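# Retract the sealant gun's rod using two robot arms

## Task

Slide the sealant gun's rod fully rearward until its disc touches the gun's housing. The rod only moves back while the small thumb plate on it, just behind the handle, is held pushed toward the front of the gun. The gun must finish lying on the table, not resting on any other object. Then state that you are finished.

## Robot and tools

Robot: two seven-joint arms, left_arm and right_arm, each ending in a two-finger gripper whose fingers can fold. A grip near the fingertips (outer quarter of each pad) squeezes as set. Deeper toward the palm, the fingers may wrap and pull the part in, holding narrow parts loosely and wide parts harder than asked. A fingertip pushed into a surface folds easily unless the fingers are fully shut. Bases in the scene frame: left_arm at (+0.011, +0.401, 0) m, right_arm at (-0.050, -0.290, 0) m, both turned almost nothing about z. A camera stand sits behind the arms. Something may occasionally nudge loose objects.

Frames: the scene frame has its origin at table height between the arms, +z up, +x out over the table, left_arm on the +y side. Each arm's reported hand pose, velocities and targets are in that arm's own base frame. The gripper's fingers point along its +z, and they open and close along its y. end_effector_position is the centre of the closed pads (pads 66 mm long); fingertips extend about 33 mm beyond it when the gap is 40 mm or less, about 9 mm when fully open.

Row layout (execute_actions and move): 20 numbers, each in [-1, 1]. First left_arm dx, dy, dz, rx, ry, rz, then left_gripper position, force_limit, speed, activate; then the same ten for right_arm and right_gripper. dx..rz are offsets, not poses: measured from that arm's Hand target at the start of the action or move, along its own base axes; 1.0 = 0.6 m or 180 degrees; rx, ry, rz form one rotation vector about the Hand target position. Every row in an action counts from the same start, not from the previous row; issuing the same offset again moves further. Six zeros means no new pose for that arm. Gripper position: +1 fully open (140 mm), about -0.8 pads touching, -1 closes until blocked. force_limit: -1 soft (about 14 N on a small part), 0 about 40 N, +1 about 58 N; faster closes grip harder. speed: -1 about 30 mm/s, 0 about 140, +1 about 250. force_limit and speed start at +1. Always resend each gripper's current numbers; a 0 is a real command. activate stays 0, set to 1 only when fault shows 7 or 13 and nothing touches the finger outsides.

execute_actions(actions, cameras): actions is a list of actions; each action is up to 15 rows, one per 1/30 s step, the last row held through step 15. An empty list returns state plus all camera images.

move(target, speed, blend, stop_force, zero, blocking, cameras): straight-line path of each gripper toward target offsets (one row, or up to 15 rows, all counted from the same starting Hand targets). speed in m/s, 0.002 to 2, default 0.25; turns capped at twice that in rad/s and 2.5 rad/s. blend in m rounds corners in a list; 0 stops at each. stop_force 20 to 40 N (one value, both arms) ends an arm's path when push against its travel reaches it; aim a few cm past contact and go slowly; unreliable when the gripper rotates or the arm is stretched far; leave it out when backing off a contact. zero (default true) resets the force baseline first. blocking=false returns after 0.5 s while the move continues (not with stop_force). No obstacle avoidance; whole move capped at 10 s. Result adds a move: line: done, off_target, moving, held, fault, plus limits such as paced or held.

wait(seconds 0 to 3600); stop() brakes a running move; zoom_image(camera, region [x0,y0,x1,y1], at most 504x504 px) on cameras cam_head_left, cam_head_right, cam_high, cam_low, cam_left_wrist, cam_right_wrist (all 672x504); set_collision_behavior(contact_force_n 20, 40 or 85); clear_fault(arm) after a reported torque or force fault; finished_scene(scene) ends the scene irreversibly.

Motion details: each step the pose is clipped to within 70 mm and 16 degrees of the measured gripper. Hand target in results is the last commanded (clipped) pose; grippers often settle short, and a new execute_actions call, even all zeros, re-requests it. To stop pressing on something, command the target back past the gripper.

Results: end_effector_position (m) and quat per arm, Hand target, joint positions/velocities/torques, external joint torques, flange force (gripper axes, includes held weight and error), gripper position_measured in counts (3 open, 75 = 100 mm, 139 = 60 mm, 200 = 20 mm, 230 pads meet), object_status (0 moving, 1 blocked while opening, 2 blocked while closing = likely holding, 3 reached target or pads met), fault (0 normal, 7 or 13 needs activate). To grip harder, raise force_limit and nudge position -1 to -0.98.

Avoid: contact force reaching 40 N or joint torque limits (waist/shoulder 35, upper arm roll 32, elbow 30, wrist joints and forearm roll 12 N m), which stop the arm until clear_fault; joint range ends; fast moves into contact; the arms or grippers touching each other; hard grips on parts still supported; dropping or flinging parts; knocking anything off the table; long stretched or loaded holds that overheat motors (MOTOR HOT, then a 30-60 s brake). Any arm stop costs time.

Each tool is called after "Emit:" as a command line: name --argument value for each argument, lists and objects as JSON in quotes; but a table of rows of numbers goes row by row, as --pt "numbers of a row", without its own name.

## Session

Emit:
execute_actions --actions '[]'

Scene clock: 0.00 s.
left_arm: end_effector_position=(+0.5337, -0.0461, +0.2963) position_measured=3 object_status=3 fault=0 end_effector_quat_wxyz=(+0.283, +0.843, -0.278, +0.363) | right_arm: end_effector_position=(+0.2785, +0.3676, +0.1387) position_measured=3 object_status=3 fault=0 end_effector_quat_wxyz=(-0.212, +0.967, +0.058, -0.132)
Joint positions: left_arm=[0.068 -0.304 0.227 -2.478 -1.103 2.167 0.032] | right_arm=[0.803 -0.146 -0.136 -2.53 0.668 2.293 -1.496]
Joint velocities: within noise
Joint torques (N m): no reading
External joint torques (N m): no reading
Flange force (N): no reading
Hand target: left_arm +0.5337, -0.0461, +0.2963; +0.283, +0.843, -0.278, +0.363 | right_arm +0.2785, +0.3676, +0.1387; -0.212, +0.967, +0.058, -0.132
Tool commands: left_gripper/position=+1.0 left_gripper/force_limit=+1.0 left_gripper/speed=+1.0 left_gripper/activate=+0.0 right_gripper/position=+1.0 right_gripper/force_limit=+1.0 right_gripper/speed=+1.0 right_gripper/activate=+0.0

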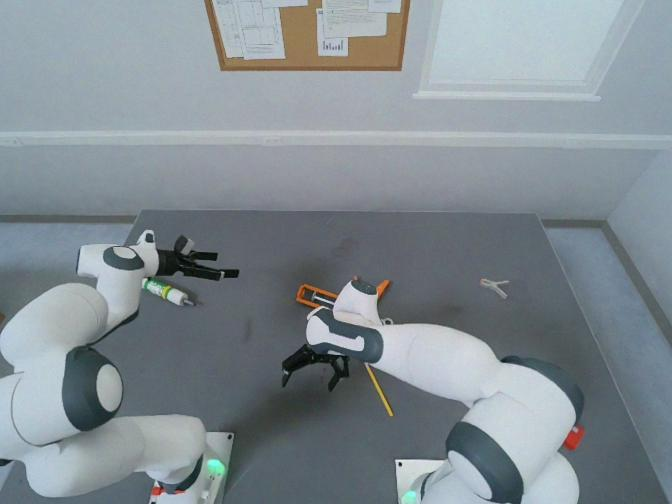

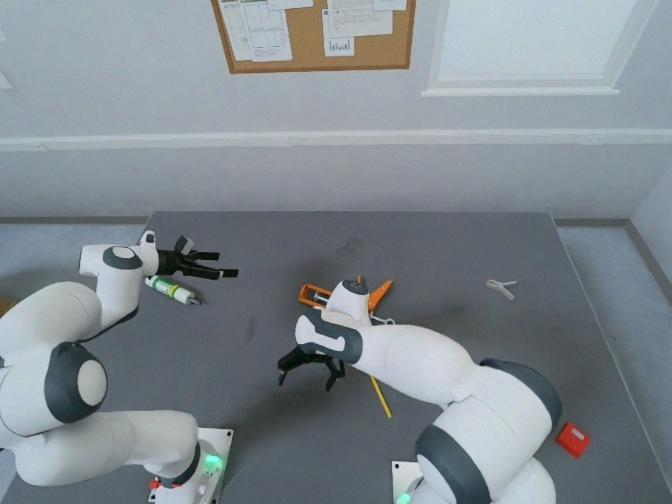

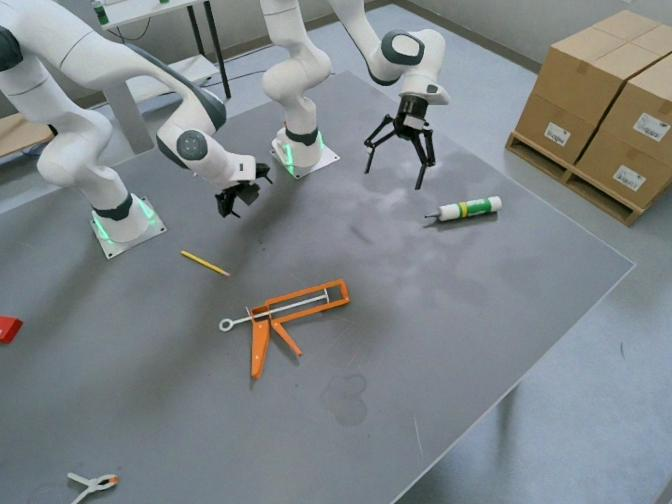

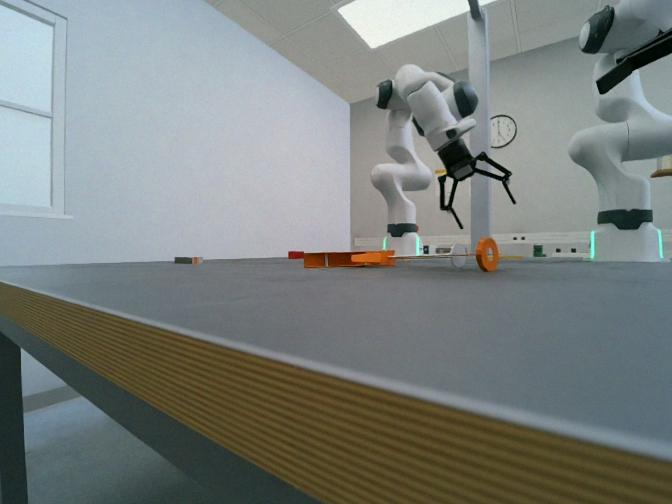

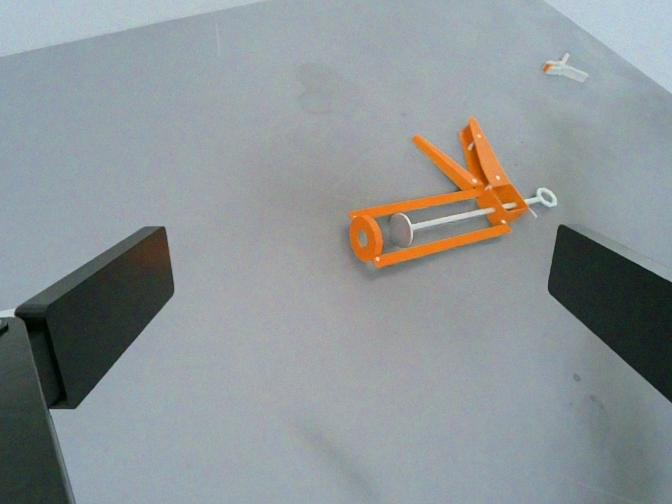

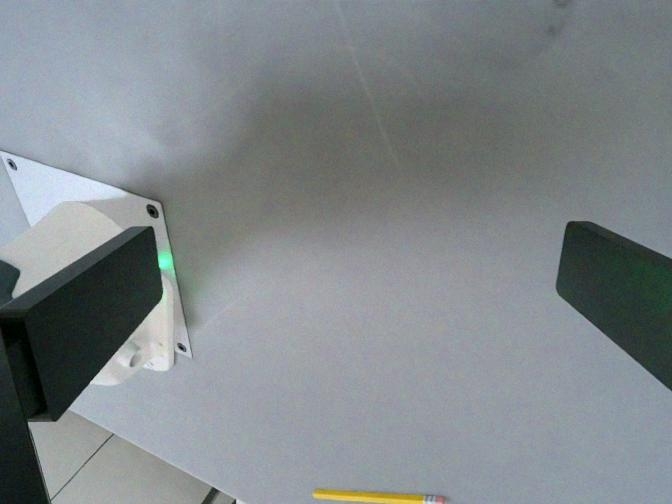

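Emit:
zoom_image --camera "cam_left_wrist" --region '[330, 100, 580, 290]'

Emit:
zoom_image --camera "cam_high" --region '[200, 250, 370, 390]'

Emit:
zoom_image --camera "cam_low" --region '[280, 210, 540, 300]'

Scaled by 2.016.

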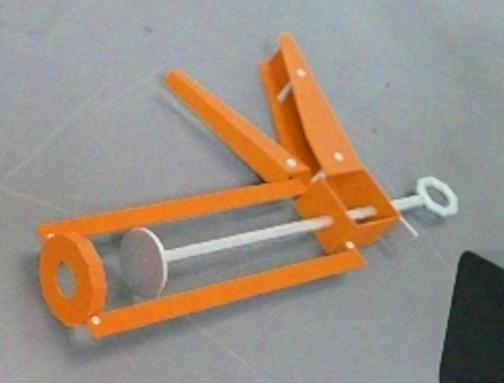

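Scaled by 2.965.

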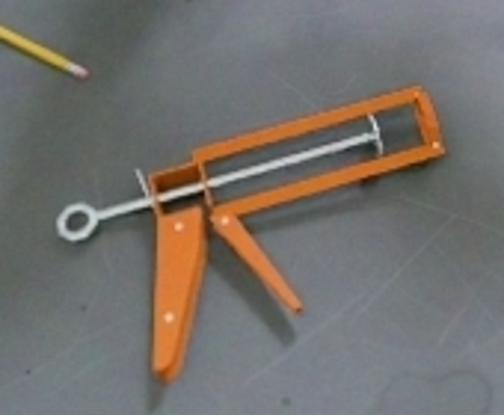

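Scaled by 1.938.

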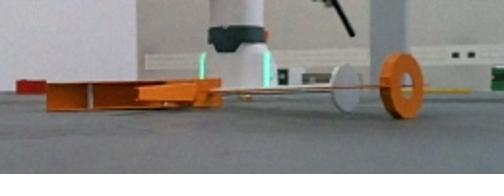

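Emit:
move --target '[0,0,0,0,0,0,1,1,1,0,0.2,-0.6,0.35,-0.135,-0.084,-0.037,1,1,1,0]' --cameras '["cam_right_wrist"]'

Emit:
move --target '[0.027,-0.423,0.09,0.19,0.244,0.187,1,1,1,0,0,0,0,0,0,0,1,1,1,0]' --cameras '["all"]'

Scene clock: 4.20 s.
left_arm: end_effector_position=(+0.5337, -0.0461, +0.2963) position_measured=3 object_status=3 fault=0 end_effector_quat_wxyz=(+0.283, +0.843, -0.278, +0.363) | right_arm: end_effector_position=(+0.3990, +0.0091, +0.3493) position_measured=3 object_status=3 fault=0 end_effector_quat_wxyz=(-0.004, +1.000, -0.003, +0.001)
Joint positions: left_arm=[0.068 -0.304 0.227 -2.478 -1.103 2.167 0.032] | right_arm=[0.342 -0.529 -0.256 -2.242 -0.121 1.729 -1.426]
Joint velocities: left_arm=[within noise] | right_arm=[0.001 -0.001 0.001 0 -0.001 -0.001 -0.006]
Joint torques (N m): left_arm=[-0.89 -19.2 -1.63 23.65 -0.22 0.68 0.1] | right_arm=[-0.09 -13.21 3.54 25.97 0.39 2.2 -0.23]
External joint torques (N m): left_arm=[-0.91 0.77 0.15 0.25 0.01 -0.05 0.05] | right_arm=[-0.14 0.33 0.04 1.16 -0.5 -0.49 -0.23]
Flange force (N): left_arm=[1.0 -3.1 2.1] | right_arm=[3.4 0.7 -4.3]
Hand target: left_arm +0.5337, -0.0461, +0.2963; +0.283, +0.843, -0.278, +0.363 | right_arm +0.3985, +0.0076, +0.3487; -0.002, +1.000, +0.000, -0.001
Off the commanded pose: left_arm 0.000 m, 0 deg | right_arm 0.002 m, 1 deg.
move: done

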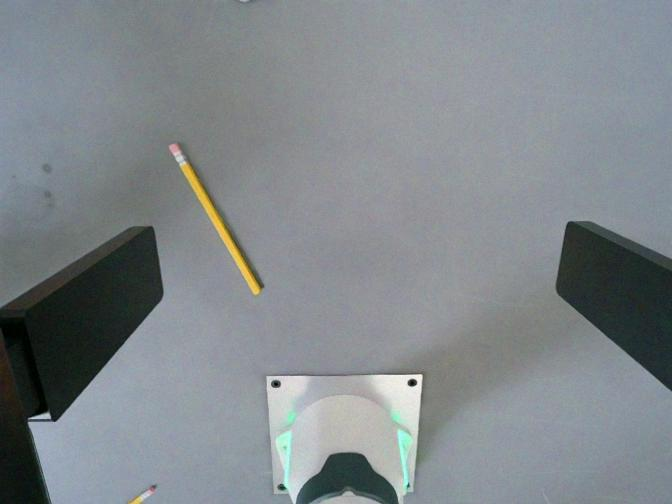

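Scene clock: 8.47 s.
left_arm: end_effector_position=(+0.5501, -0.3010, +0.3509) position_measured=3 object_status=3 fault=0 end_effector_quat_wxyz=(+0.002, +1.000, -0.002, +0.001) | right_arm: end_effector_position=(+0.3990, +0.0091, +0.3492) position_measured=3 object_status=3 fault=0 end_effector_quat_wxyz=(-0.004, +1.000, -0.002, +0.001)
Joint positions: left_arm=[0.268 0.324 -0.933 -1.447 0.258 1.646 -2.224] | right_arm=[0.342 -0.529 -0.256 -2.242 -0.121 1.729 -1.428]
Joint velocities: left_arm=[-0.001 0 0 0 0.001 -0.001 -0.005] | right_arm=[within noise]
Joint torques (N m): left_arm=[-1.27 -30.22 -7.54 24.44 1.21 2.27 -0.1] | right_arm=[-0.66 -13.19 4.06 26 0.53 2.21 -0.24]
External joint torques (N m): left_arm=[-1.19 2.18 0.27 0.7 0.29 -0.35 -0.1] | right_arm=[-0.7 0.29 0.57 1.22 -0.35 -0.48 -0.24]
Flange force (N): left_arm=[16.7 11.3 -5.2] | right_arm=[3.0 0.3 -4.5]
Hand target: left_arm +0.5499, -0.2999, +0.3503; +0.000, +1.000, +0.000, +0.000 | right_arm +0.3985, +0.0076, +0.3487; -0.002, +1.000, +0.000, -0.001
Off the commanded pose: left_arm 0.001 m, 0 deg | right_arm 0.002 m, 0 deg.
move: done; limits=paced

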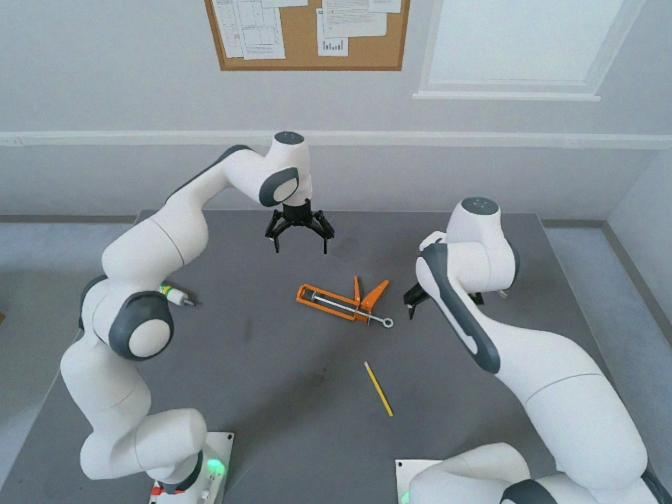

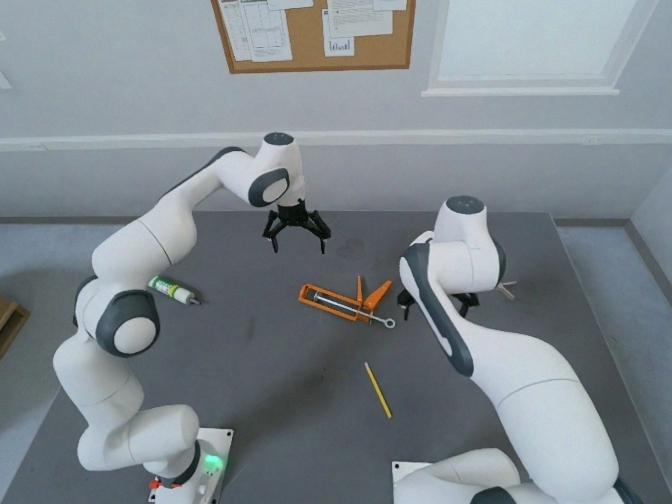

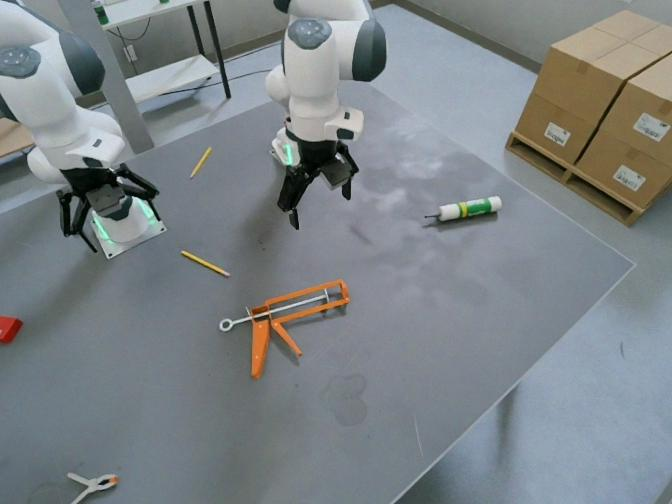

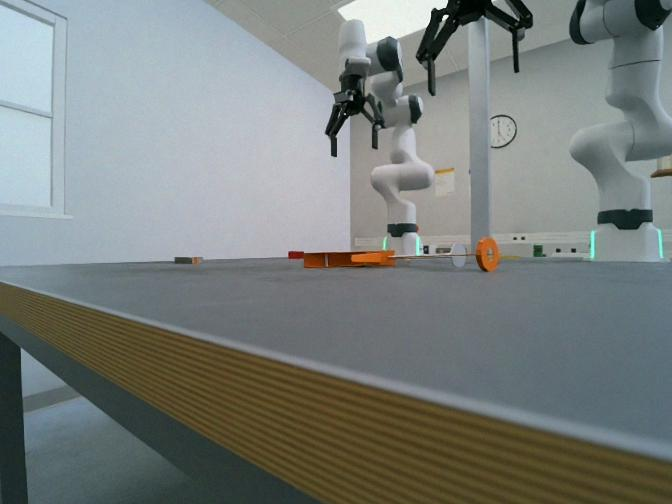

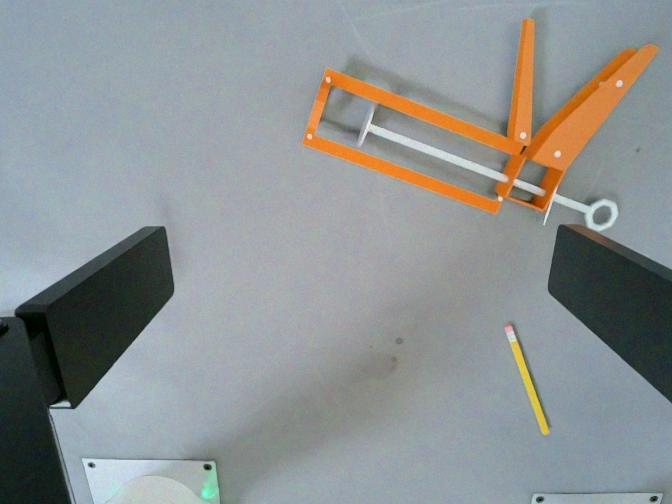

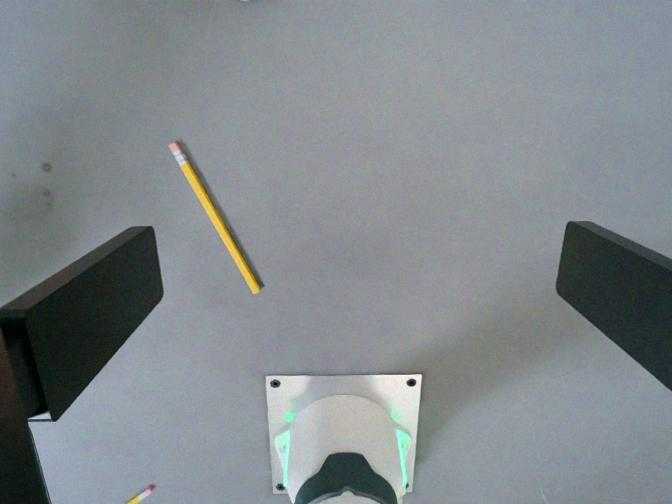

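Emit:
zoom_image --camera "cam_left_wrist" --region '[470, 100, 640, 250]'

Scaled by 2.965.

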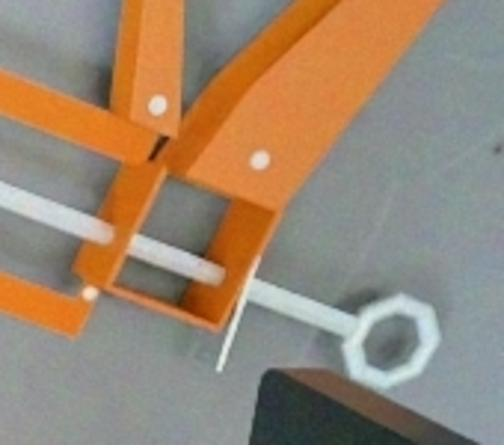

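Emit:
move --target '[-0.053,-0.3967,-0.2,0,0,-0.11,1,1,1,0,-0.1,-0.3,0,0,0,0,1,1,1,0]' --cameras '["cam_left_wrist","cam_right_wrist","cam_low","cam_head_right"]'

Scene clock: 12.77 s.
left_arm: end_effector_position=(+0.5179, -0.5393, +0.2317) position_measured=3 object_status=3 fault=0 end_effector_quat_wxyz=(+0.003, +0.986, -0.169, +0.000) | right_arm: end_effector_position=(+0.3395, -0.1710, +0.3482) position_measured=3 object_status=3 fault=0 end_effector_quat_wxyz=(-0.003, +1.000, -0.003, +0.000)
Joint positions: left_arm=[-0.368 0.84 -0.82 -0.986 0.574 1.631 -2.256] | right_arm=[0.268 -0.686 -0.543 -2.273 -0.329 1.655 -1.706]
Joint velocities: left_arm=[within noise] | right_arm=[0 0.001 0 -0.001 0 -0.001 -0.005]
Joint torques (N m): left_arm=[-1.25 -48.67 -13.11 21.21 1.41 2.24 0.16] | right_arm=[-0.11 -6.33 9.56 24.65 0.42 2.2 -0.27]
External joint torques (N m): left_arm=[-1.05 2.88 -0.17 0.68 0.5 -0.38 0.16] | right_arm=[-0.02 -0.8 0.28 1.23 -0.48 -0.46 -0.27]
Flange force (N): left_arm=[0.0 0.0 0.0] | right_arm=[-1.1 1.0 -4.1]
Hand target: left_arm +0.5181, -0.5379, +0.2303; +0.000, +0.985, -0.171, +0.000 | right_arm +0.3385, -0.1724, +0.3487; -0.002, +1.000, +0.000, -0.001
Off the commanded pose: left_arm 0.002 m, 0 deg | right_arm 0.002 m, 0 deg.
move: done
Images, in order (width x height): cam_head_right 672x504, cam_low 672x504, cam_left_wrist 672x504, cam_right_wrist 672x504.

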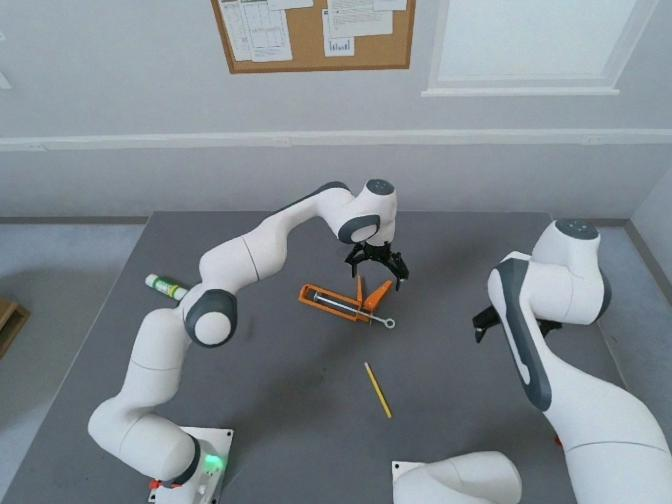

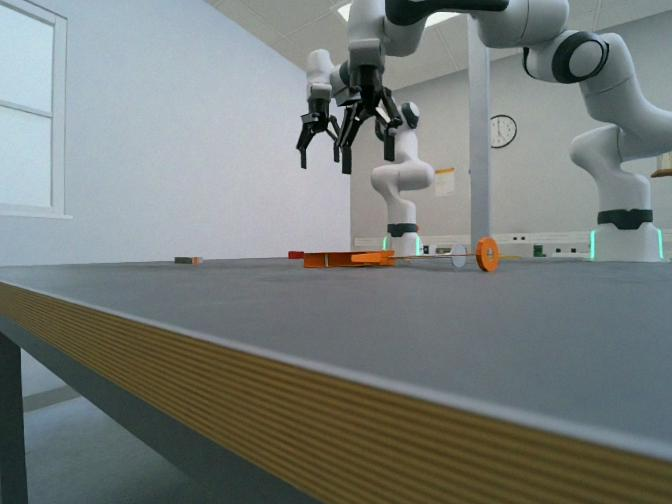

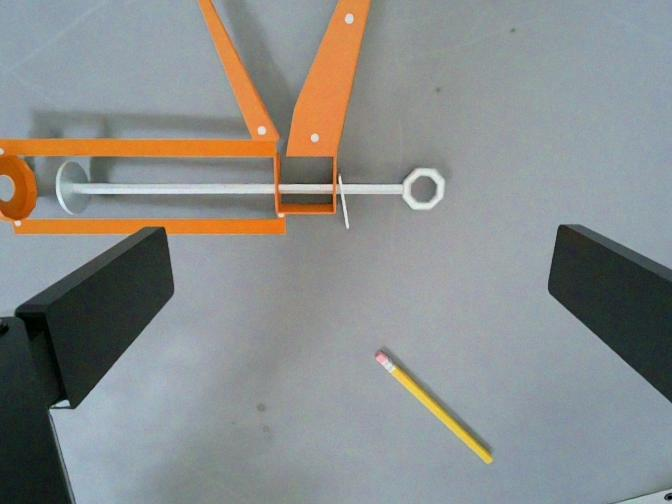

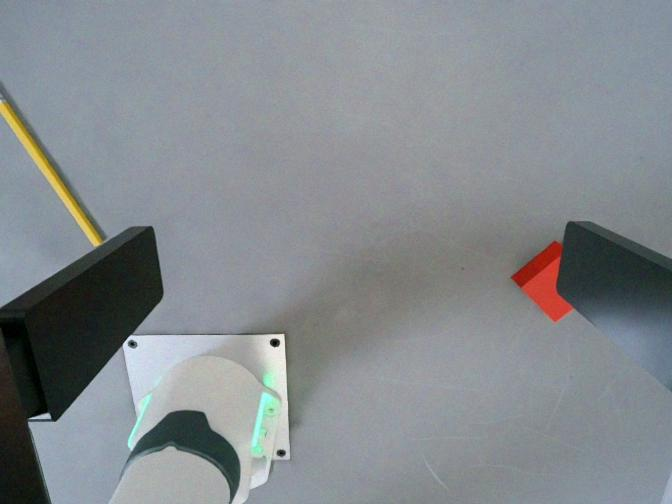

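Emit:
move --target '[0,0,0,0,0,0,1,1,1,0,0.285,0.273,-0.317,0.185,0.130,-0.588,1,1,1,0]' --cameras '["cam_left_wrist","cam_right_wrist","cam_low","cam_high"]'

Scene clock: 19.37 s.
left_arm: end_effector_position=(+0.5181, -0.5390, +0.2315) position_measured=3 object_status=3 fault=0 end_effector_quat_wxyz=(+0.002, +0.986, -0.170, +0.000) | right_arm: end_effector_position=(+0.5090, -0.0099, +0.1588) position_measured=3 object_status=3 fault=0 end_effector_quat_wxyz=(+0.247, -0.552, +0.778, +0.171)
Joint positions: left_arm=[-0.369 0.84 -0.819 -0.985 0.574 1.631 -2.255] | right_arm=[0.17 -0.041 -0.477 -2.38 0.768 2.211 -0.484]
Joint velocities: left_arm=[within noise] | right_arm=[0 0.001 -0.001 0 0.001 0.001 0.007]
Joint torques (N m): left_arm=[-1.31 -48.83 -13.09 21.23 1.19 2.29 0.26] | right_arm=[-0.12 -26.99 1.75 22.51 0.95 1.59 0.23]
External joint torques (N m): left_arm=[-1.27 2.59 -0.28 0.7 0.26 -0.33 0.26] | right_arm=[-0.23 -0.88 1.11 0.08 0.33 0.11 0.25]
Flange force (N): left_arm=[0.0 0.0 0.0] | right_arm=[-2.4 2.7 -0.4]
Hand target: left_arm +0.5181, -0.5379, +0.2303; +0.000, +0.985, -0.171, +0.000 | right_arm +0.5095, -0.0086, +0.1585; +0.248, -0.549, +0.780, +0.171
Off the commanded pose: left_arm 0.002 m, 0 deg | right_arm 0.001 m, 0 deg.
move: done
Images, in order (width x height): cam_high 672x504, cam_low 672x504, cam_left_wrist 672x504, cam_right_wrist 672x504.

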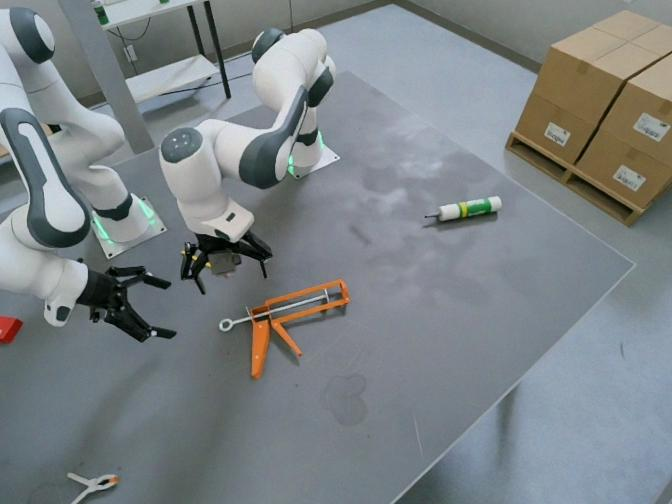

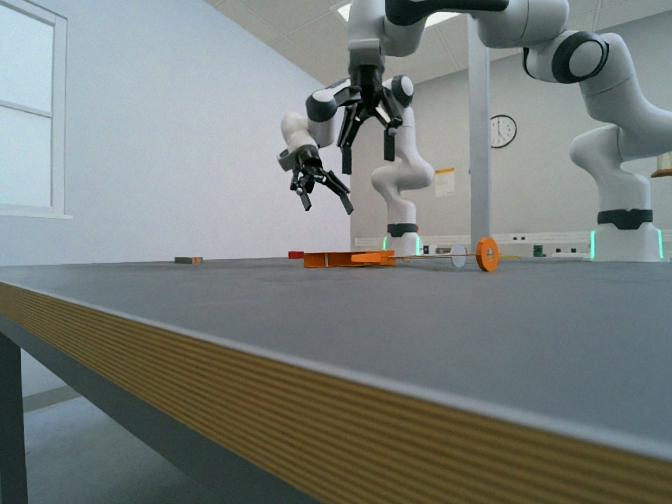

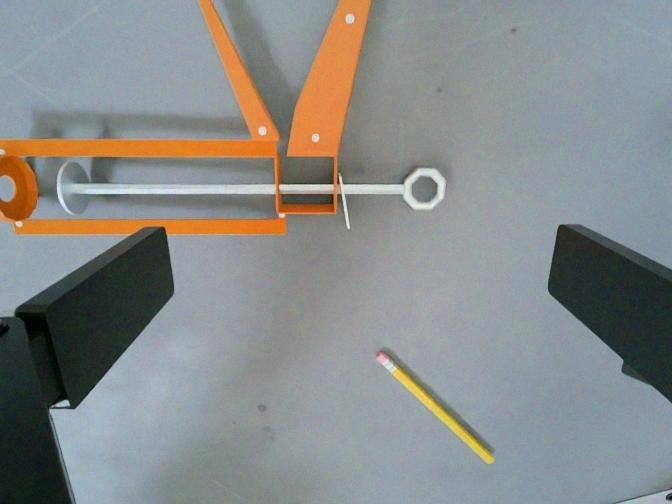

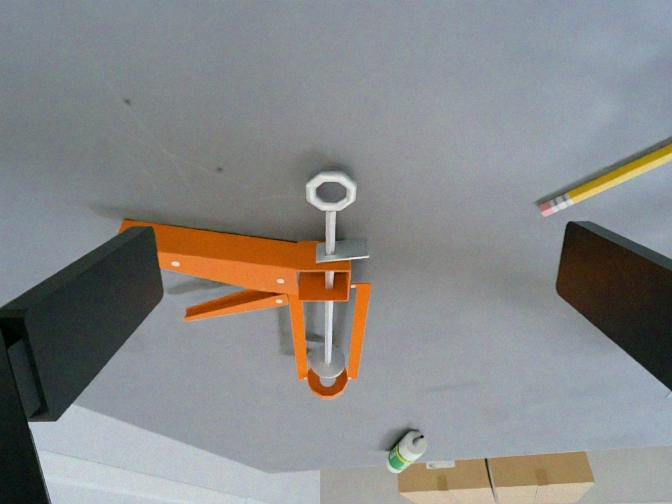

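Emit:
zoom_image --camera "cam_right_wrist" --region '[260, 160, 400, 410]'

Scaled by 2.016.

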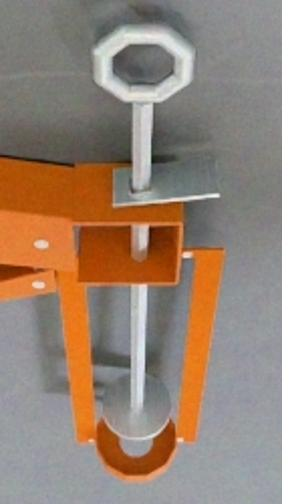

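Emit:
move --target '[-0.025,0.068,-0.14,0,0,0,1,1,1,0,0,0,0,0,0,0,1,1,1,0]' --cameras '["cam_left_wrist","cam_right_wrist","cam_low"]'

Emit:
zoom_image --camera "cam_low" --region '[290, 230, 530, 280]'

Scene clock: 22.30 s.
left_arm: end_effector_position=(+0.5017, -0.4971, +0.1463) position_measured=3 object_status=3 fault=0 end_effector_quat_wxyz=(+0.000, +0.985, -0.174, -0.002) | right_arm: end_effector_position=(+0.5091, -0.0097, +0.1588) position_measured=3 object_status=3 fault=0 end_effector_quat_wxyz=(+0.247, -0.551, +0.778, +0.171)
Joint positions: left_arm=[-0.161 0.741 -0.855 -1.433 0.569 1.912 -2.299] | right_arm=[0.171 -0.041 -0.477 -2.38 0.768 2.211 -0.482]
Joint velocities: left_arm=[-0.001 -0.001 0 0.002 0 0.005 -0.004] | right_arm=[within noise]
Joint torques (N m): left_arm=[-0.93 -44.23 -15.92 21.23 1.02 3.05 -0.13] | right_arm=[-0.11 -27.03 1.56 22.46 0.91 1.6 0.21]
External joint torques (N m): left_arm=[-0.7 1.56 -0.33 -0.18 0.15 0.44 -0.13] | right_arm=[-0.06 -0.88 1.08 0.01 0.3 0.09 0.22]
Flange force (N): left_arm=[3.6 3.0 2.4] | right_arm=[-2.4 2.9 -0.3]
Hand target: left_arm +0.5031, -0.4971, +0.1463; +0.000, +0.985, -0.171, +0.000 | right_arm +0.5095, -0.0086, +0.1585; +0.248, -0.549, +0.780, +0.171
Off the commanded pose: left_arm 0.001 m, 0 deg | right_arm 0.001 m, 0 deg.
move: done
Images, in order (width x height): cam_low 672x504, cam_left_wrist 672x504, cam_right_wrist 672x504.

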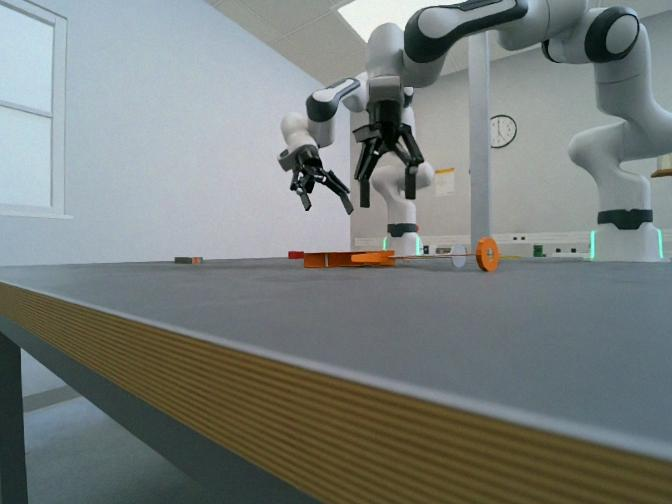

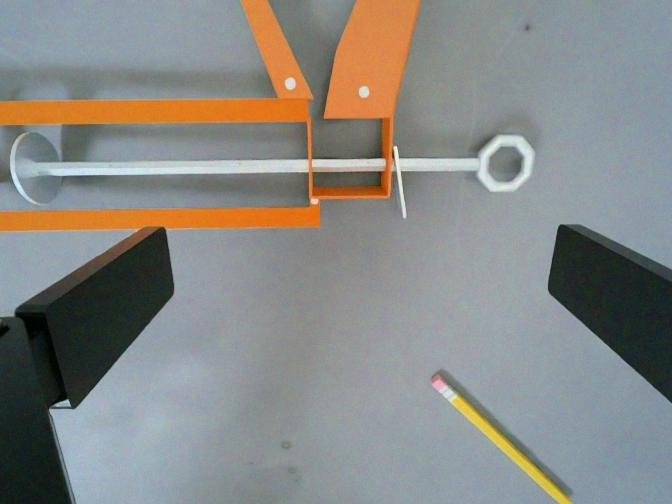

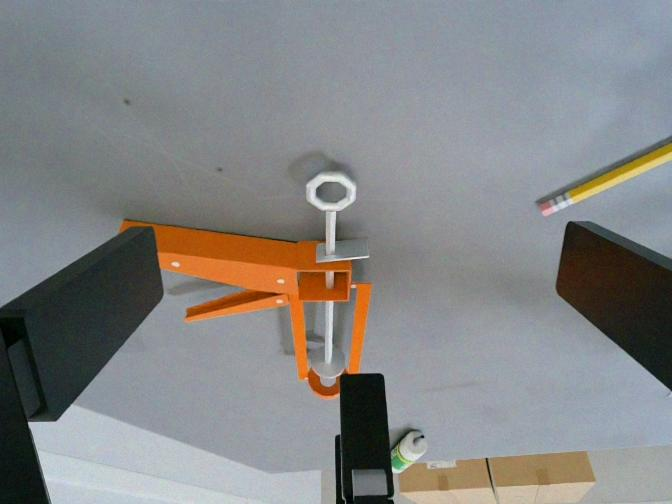

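Scaled by 2.100.

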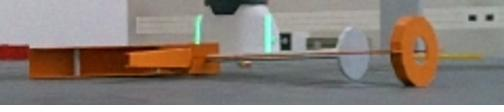

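Emit:
move --target '[-0.12,0,-0.14,0,0,0,-1,-1,0,0,0,0,0,0,0,0,1,1,1,0]'

Emit:
move --target '[0,0,-0.1,0,0,0,-1,-1,0,0,0,0,0,0,0,0,1,1,1,0]' --speed 0.02 --stop_force 20 --cameras '["cam_left_wrist","cam_right_wrist"]'

Scene clock: 24.73 s.
left_arm: end_effector_position=(+0.4310, -0.4964, +0.0624) position_measured=233 object_status=3 fault=0 end_effector_quat_wxyz=(+0.000, +0.985, -0.173, -0.002) | right_arm: end_effector_position=(+0.5091, -0.0097, +0.1588) position_measured=3 object_status=3 fault=0 end_effector_quat_wxyz=(+0.247, -0.551, +0.778, +0.171)
Joint positions: left_arm=[-0.147 0.697 -0.831 -1.744 0.606 2.161 -2.439] | right_arm=[0.171 -0.041 -0.477 -2.38 0.768 2.211 -0.482]
Joint velocities: left_arm=[0 -0.001 0.002 0 0 0.002 -0.005] | right_arm=[within noise]
Joint torques (N m): left_arm=[-1.31 -40.14 -15.73 20.33 0.88 2.94 -0.24] | right_arm=[-0.11 -26.99 1.52 22.51 0.91 1.6 0.2]
External joint torques (N m): left_arm=[-1.42 1.29 -0.46 -0.02 0.1 0.37 -0.24] | right_arm=[-0.22 -0.86 0.89 0.08 0.29 0.12 0.22]
Flange force (N): left_arm=[3.4 4.8 3.2] | right_arm=[-2.1 2.6 -0.5]
Hand target: left_arm +0.4311, -0.4971, +0.0623; +0.000, +0.985, -0.171, +0.000 | right_arm +0.5095, -0.0086, +0.1585; +0.248, -0.549, +0.780, +0.171
Off the commanded pose: left_arm 0.001 m, 0 deg | right_arm 0.001 m, 0 deg.
move: done

Scene clock: 27.67 s.
left_arm: end_effector_position=(+0.4314, -0.4963, +0.0287) position_measured=233 object_status=3 fault=0 end_effector_quat_wxyz=(-0.002, +0.985, -0.172, +0.000) | right_arm: end_effector_position=(+0.5091, -0.0097, +0.1588) position_measured=3 object_status=3 fault=0 end_effector_quat_wxyz=(+0.247, -0.551, +0.778, +0.171)
Joint positions: left_arm=[-0.182 0.742 -0.782 -1.75 0.642 2.215 -2.462] | right_arm=[0.171 -0.041 -0.477 -2.38 0.768 2.211 -0.482]
Joint torques (N m): left_arm=[-2.06 -34.47 -12.59 19.19 2.1 5.14 -0.23] | right_arm=[-0.09 -27.01 1.5 22.45 0.9 1.6 0.21]
External joint torques (N m): left_arm=[-2.11 8.45 2.85 -0.62 1.34 2.55 -0.23] | right_arm=[-0.07 -0.87 1 0 0.28 0.09 0.23]
Flange force (N): left_arm=[15.8 13.0 23.6] | right_arm=[-2.3 2.9 -0.4]
Hand target: left_arm +0.4309, -0.4970, +0.0217; +0.000, +0.985, -0.172, +0.000 (not the last commanded pose) | right_arm +0.5095, -0.0086, +0.1585; +0.248, -0.549, +0.780, +0.171
Off the commanded pose: left_arm 0.026 m, 0 deg | right_arm 0.001 m, 0 deg.
move: contact (left_arm)

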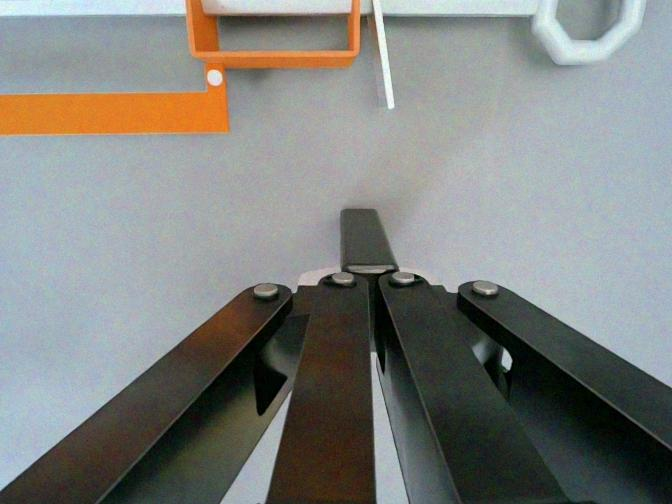

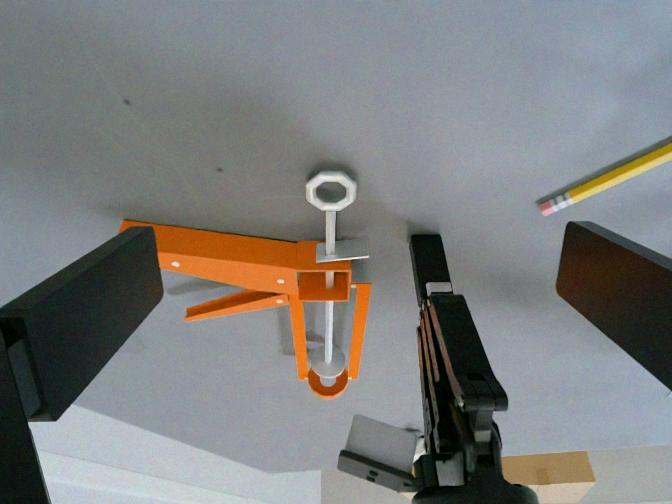

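Emit:
move --pt "0 0 0.13 0 0 0 0.175 -1 0 0 0 0 0 0 0 0 1 1 1 0" --pt "0.1218 -0.014 0.13 0.0496 -0.018 0 0.175 -1 0 0 0 0 0 0 0 0 1 1 1 0" --cameras '["cam_left_wrist","cam_right_wrist"]'

Scene clock: 31.27 s.
left_arm: end_effector_position=(+0.5039, -0.5069, +0.1007) position_measured=107 object_status=3 fault=0 end_effector_quat_wxyz=(-0.079, +0.983, -0.168, +0.015) | right_arm: end_effector_position=(+0.5091, -0.0097, +0.1588) position_measured=3 object_status=3 fault=0 end_effector_quat_wxyz=(+0.247, -0.551, +0.778, +0.171)
Joint positions: left_arm=[-0.378 0.84 -0.701 -1.286 0.661 1.827 -2.372] | right_arm=[0.171 -0.041 -0.477 -2.38 0.768 2.211 -0.482]
Joint velocities: left_arm=[0 0 -0.001 0 0 -0.002 0.005] | right_arm=[within noise]
Joint torques (N m): left_arm=[-1.29 -48.17 -13.61 22.29 1.53 1.84 0.13] | right_arm=[-0.07 -27.01 1.56 22.49 0.9 1.61 0.2]
External joint torques (N m): left_arm=[-1.12 2.79 -0.21 0.76 0.47 -0.44 0.15] | right_arm=[0.07 -0.75 1.18 -0.06 0.28 0.07 0.22]
Flange force (N): left_arm=[16.1 10.9 -0.1] | right_arm=[-2.4 2.8 0.0]
Hand target: left_arm +0.5040, -0.5054, +0.0997; -0.082, +0.982, -0.171, +0.014 | right_arm +0.5095, -0.0086, +0.1585; +0.248, -0.549, +0.780, +0.171
Off the commanded pose: left_arm 0.002 m, 1 deg | right_arm 0.001 m, 0 deg.
move: done

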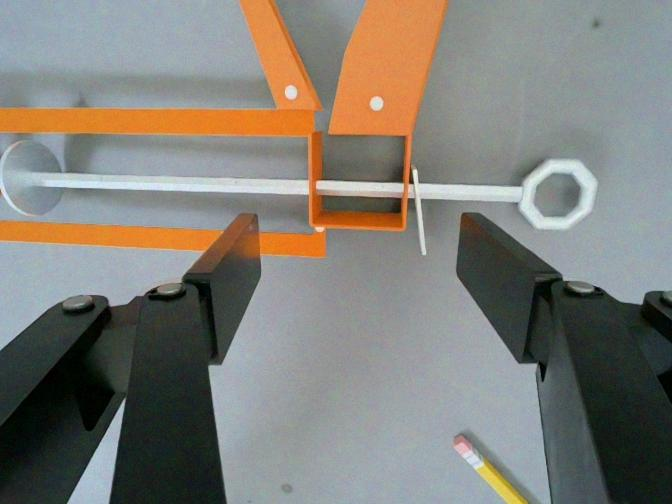

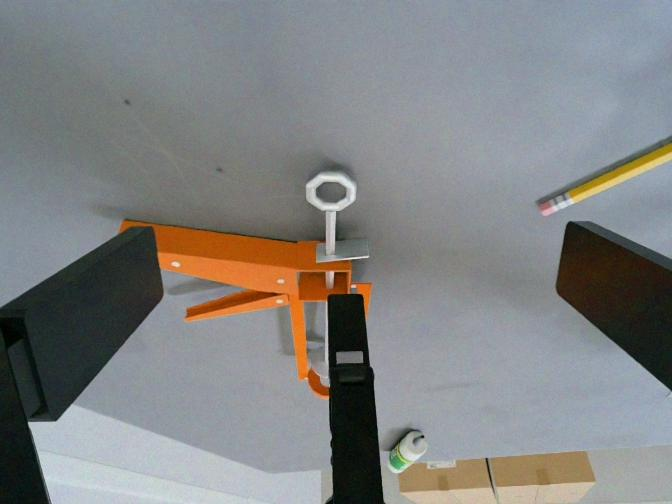

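Emit:
move --target '[0,0,-0.055,0,0,0,0.175,-1,0,0,0,0,0,0,0,0,1,1,1,0]' --speed 0.1 --cameras '["cam_left_wrist","cam_right_wrist"]'

Emit:
zoom_image --camera "cam_right_wrist" --region '[250, 180, 420, 350]'

Scene clock: 32.47 s.
left_arm: end_effector_position=(+0.5028, -0.5042, +0.0663) position_measured=107 object_status=3 fault=0 end_effector_quat_wxyz=(-0.082, +0.982, -0.172, +0.011) | right_arm: end_effector_position=(+0.5091, -0.0097, +0.1588) position_measured=3 object_status=3 fault=0 end_effector_quat_wxyz=(+0.247, -0.551, +0.778, +0.171)
Joint positions: left_arm=[-0.382 0.879 -0.683 -1.307 0.683 1.871 -2.38] | right_arm=[0.171 -0.041 -0.477 -2.38 0.768 2.211 -0.482]
Joint velocities: left_arm=[0 0 0 0 0.001 0.004 -0.003] | right_arm=[within noise]
Joint torques (N m): left_arm=[-1.29 -49.58 -14.16 21.47 1.52 2.5 -0.21] | right_arm=[-0.09 -27.04 1.56 22.53 0.91 1.58 0.24]
External joint torques (N m): left_arm=[-1.22 1.95 -0.5 0.26 0.49 0.27 -0.2] | right_arm=[0.02 -0.86 1.15 0.07 0.29 0.07 0.26]
Flange force (N): left_arm=[8.1 7.1 1.8] | right_arm=[-2.6 2.7 -0.3]
Hand target: left_arm +0.5040, -0.5054, +0.0667; -0.082, +0.982, -0.171, +0.014 | right_arm +0.5095, -0.0086, +0.1585; +0.248, -0.549, +0.780, +0.171
Off the commanded pose: left_arm 0.002 m, 0 deg | right_arm 0.001 m, 0 deg.
move: done

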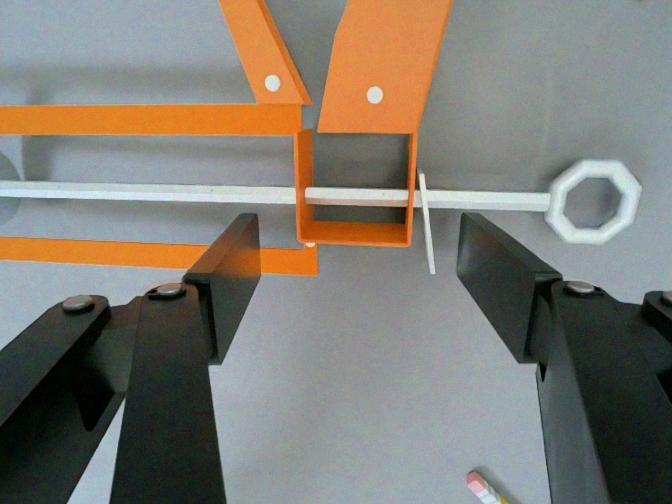

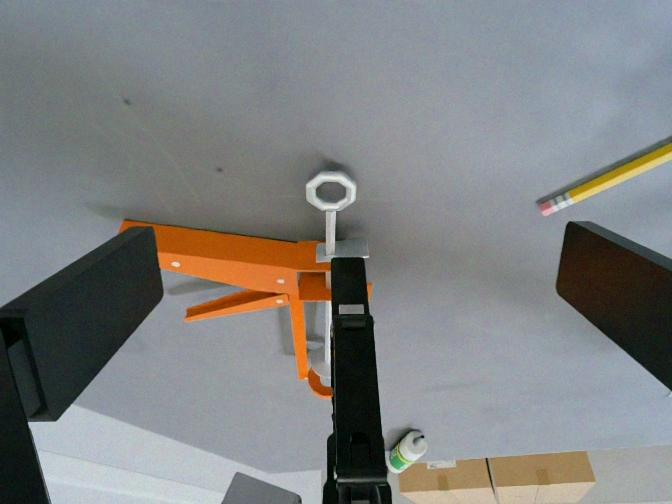

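Scaled by 2.965.

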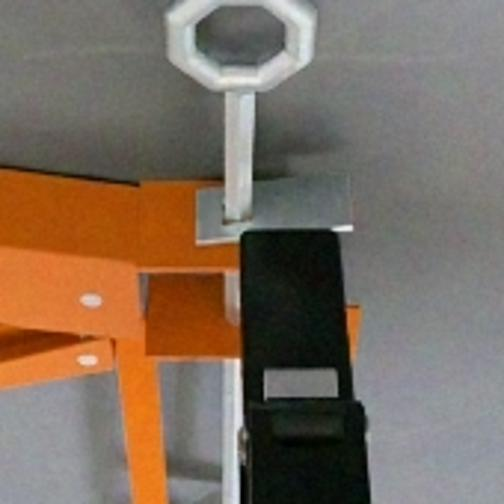

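Emit:
move --pt "-0.0092 0.0033 0 0 0 0 0.175 -1 0 0 0 0 0 0 0 0 1 1 1 0" --pt "-0.0092 0.0033 -0.028 0 0 0 0.175 -1 0 0 0 0 0 0 0 0 1 1 1 0" --speed 0.1 --cameras '["cam_left_wrist","cam_right_wrist"]'

Emit:
zoom_image --camera "cam_right_wrist" --region '[270, 180, 410, 300]'

Scene clock: 34.03 s.
left_arm: end_effector_position=(+0.4976, -0.5023, +0.0499) position_measured=107 object_status=3 fault=0 end_effector_quat_wxyz=(-0.082, +0.982, -0.172, +0.011) | right_arm: end_effector_position=(+0.5091, -0.0097, +0.1588) position_measured=3 object_status=3 fault=0 end_effector_quat_wxyz=(+0.247, -0.551, +0.778, +0.171)
Joint positions: left_arm=[-0.378 0.882 -0.674 -1.346 0.689 1.91 -2.397] | right_arm=[0.171 -0.041 -0.477 -2.38 0.768 2.211 -0.482]
Joint velocities: left_arm=[0.001 0.001 0.001 0 -0.001 0.004 -0.004] | right_arm=[within noise]
Joint torques (N m): left_arm=[-1.31 -49.13 -14.34 21.44 1.47 2.5 -0.13] | right_arm=[-0.08 -27.02 1.53 22.52 0.9 1.6 0.18]
External joint torques (N m): left_arm=[-1.48 2.13 -0.68 0.29 0.46 0.27 -0.11] | right_arm=[-0.1 -1.04 0.99 0.24 0.29 0.12 0.19]
Flange force (N): left_arm=[8.7 7.8 2.1] | right_arm=[-2.4 2.6 -0.7]
Hand target: left_arm +0.4985, -0.5035, +0.0499; -0.082, +0.982, -0.171, +0.014 | right_arm +0.5095, -0.0086, +0.1585; +0.248, -0.549, +0.780, +0.171
Off the commanded pose: left_arm 0.001 m, 0 deg | right_arm 0.001 m, 0 deg.
move: done

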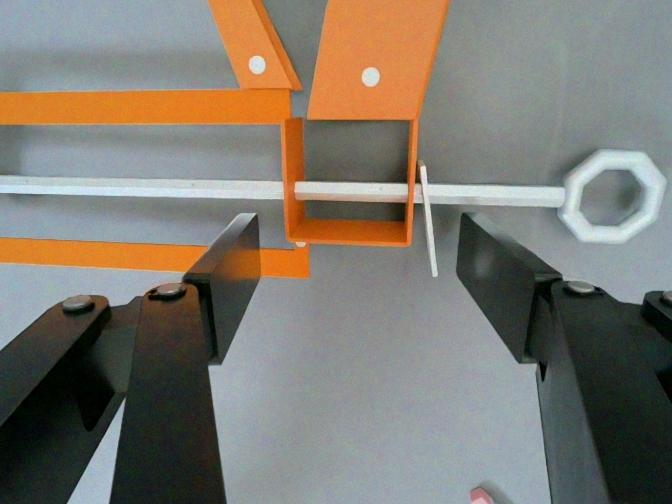

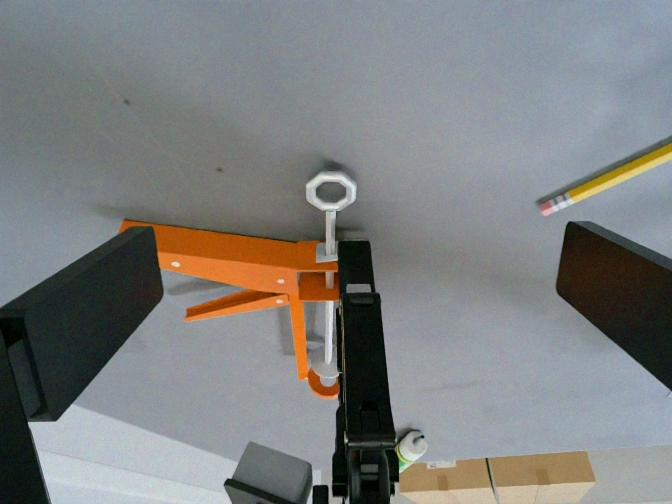

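Scaled by 3.600.

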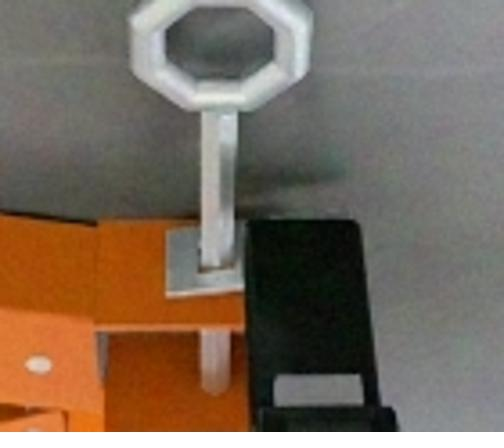

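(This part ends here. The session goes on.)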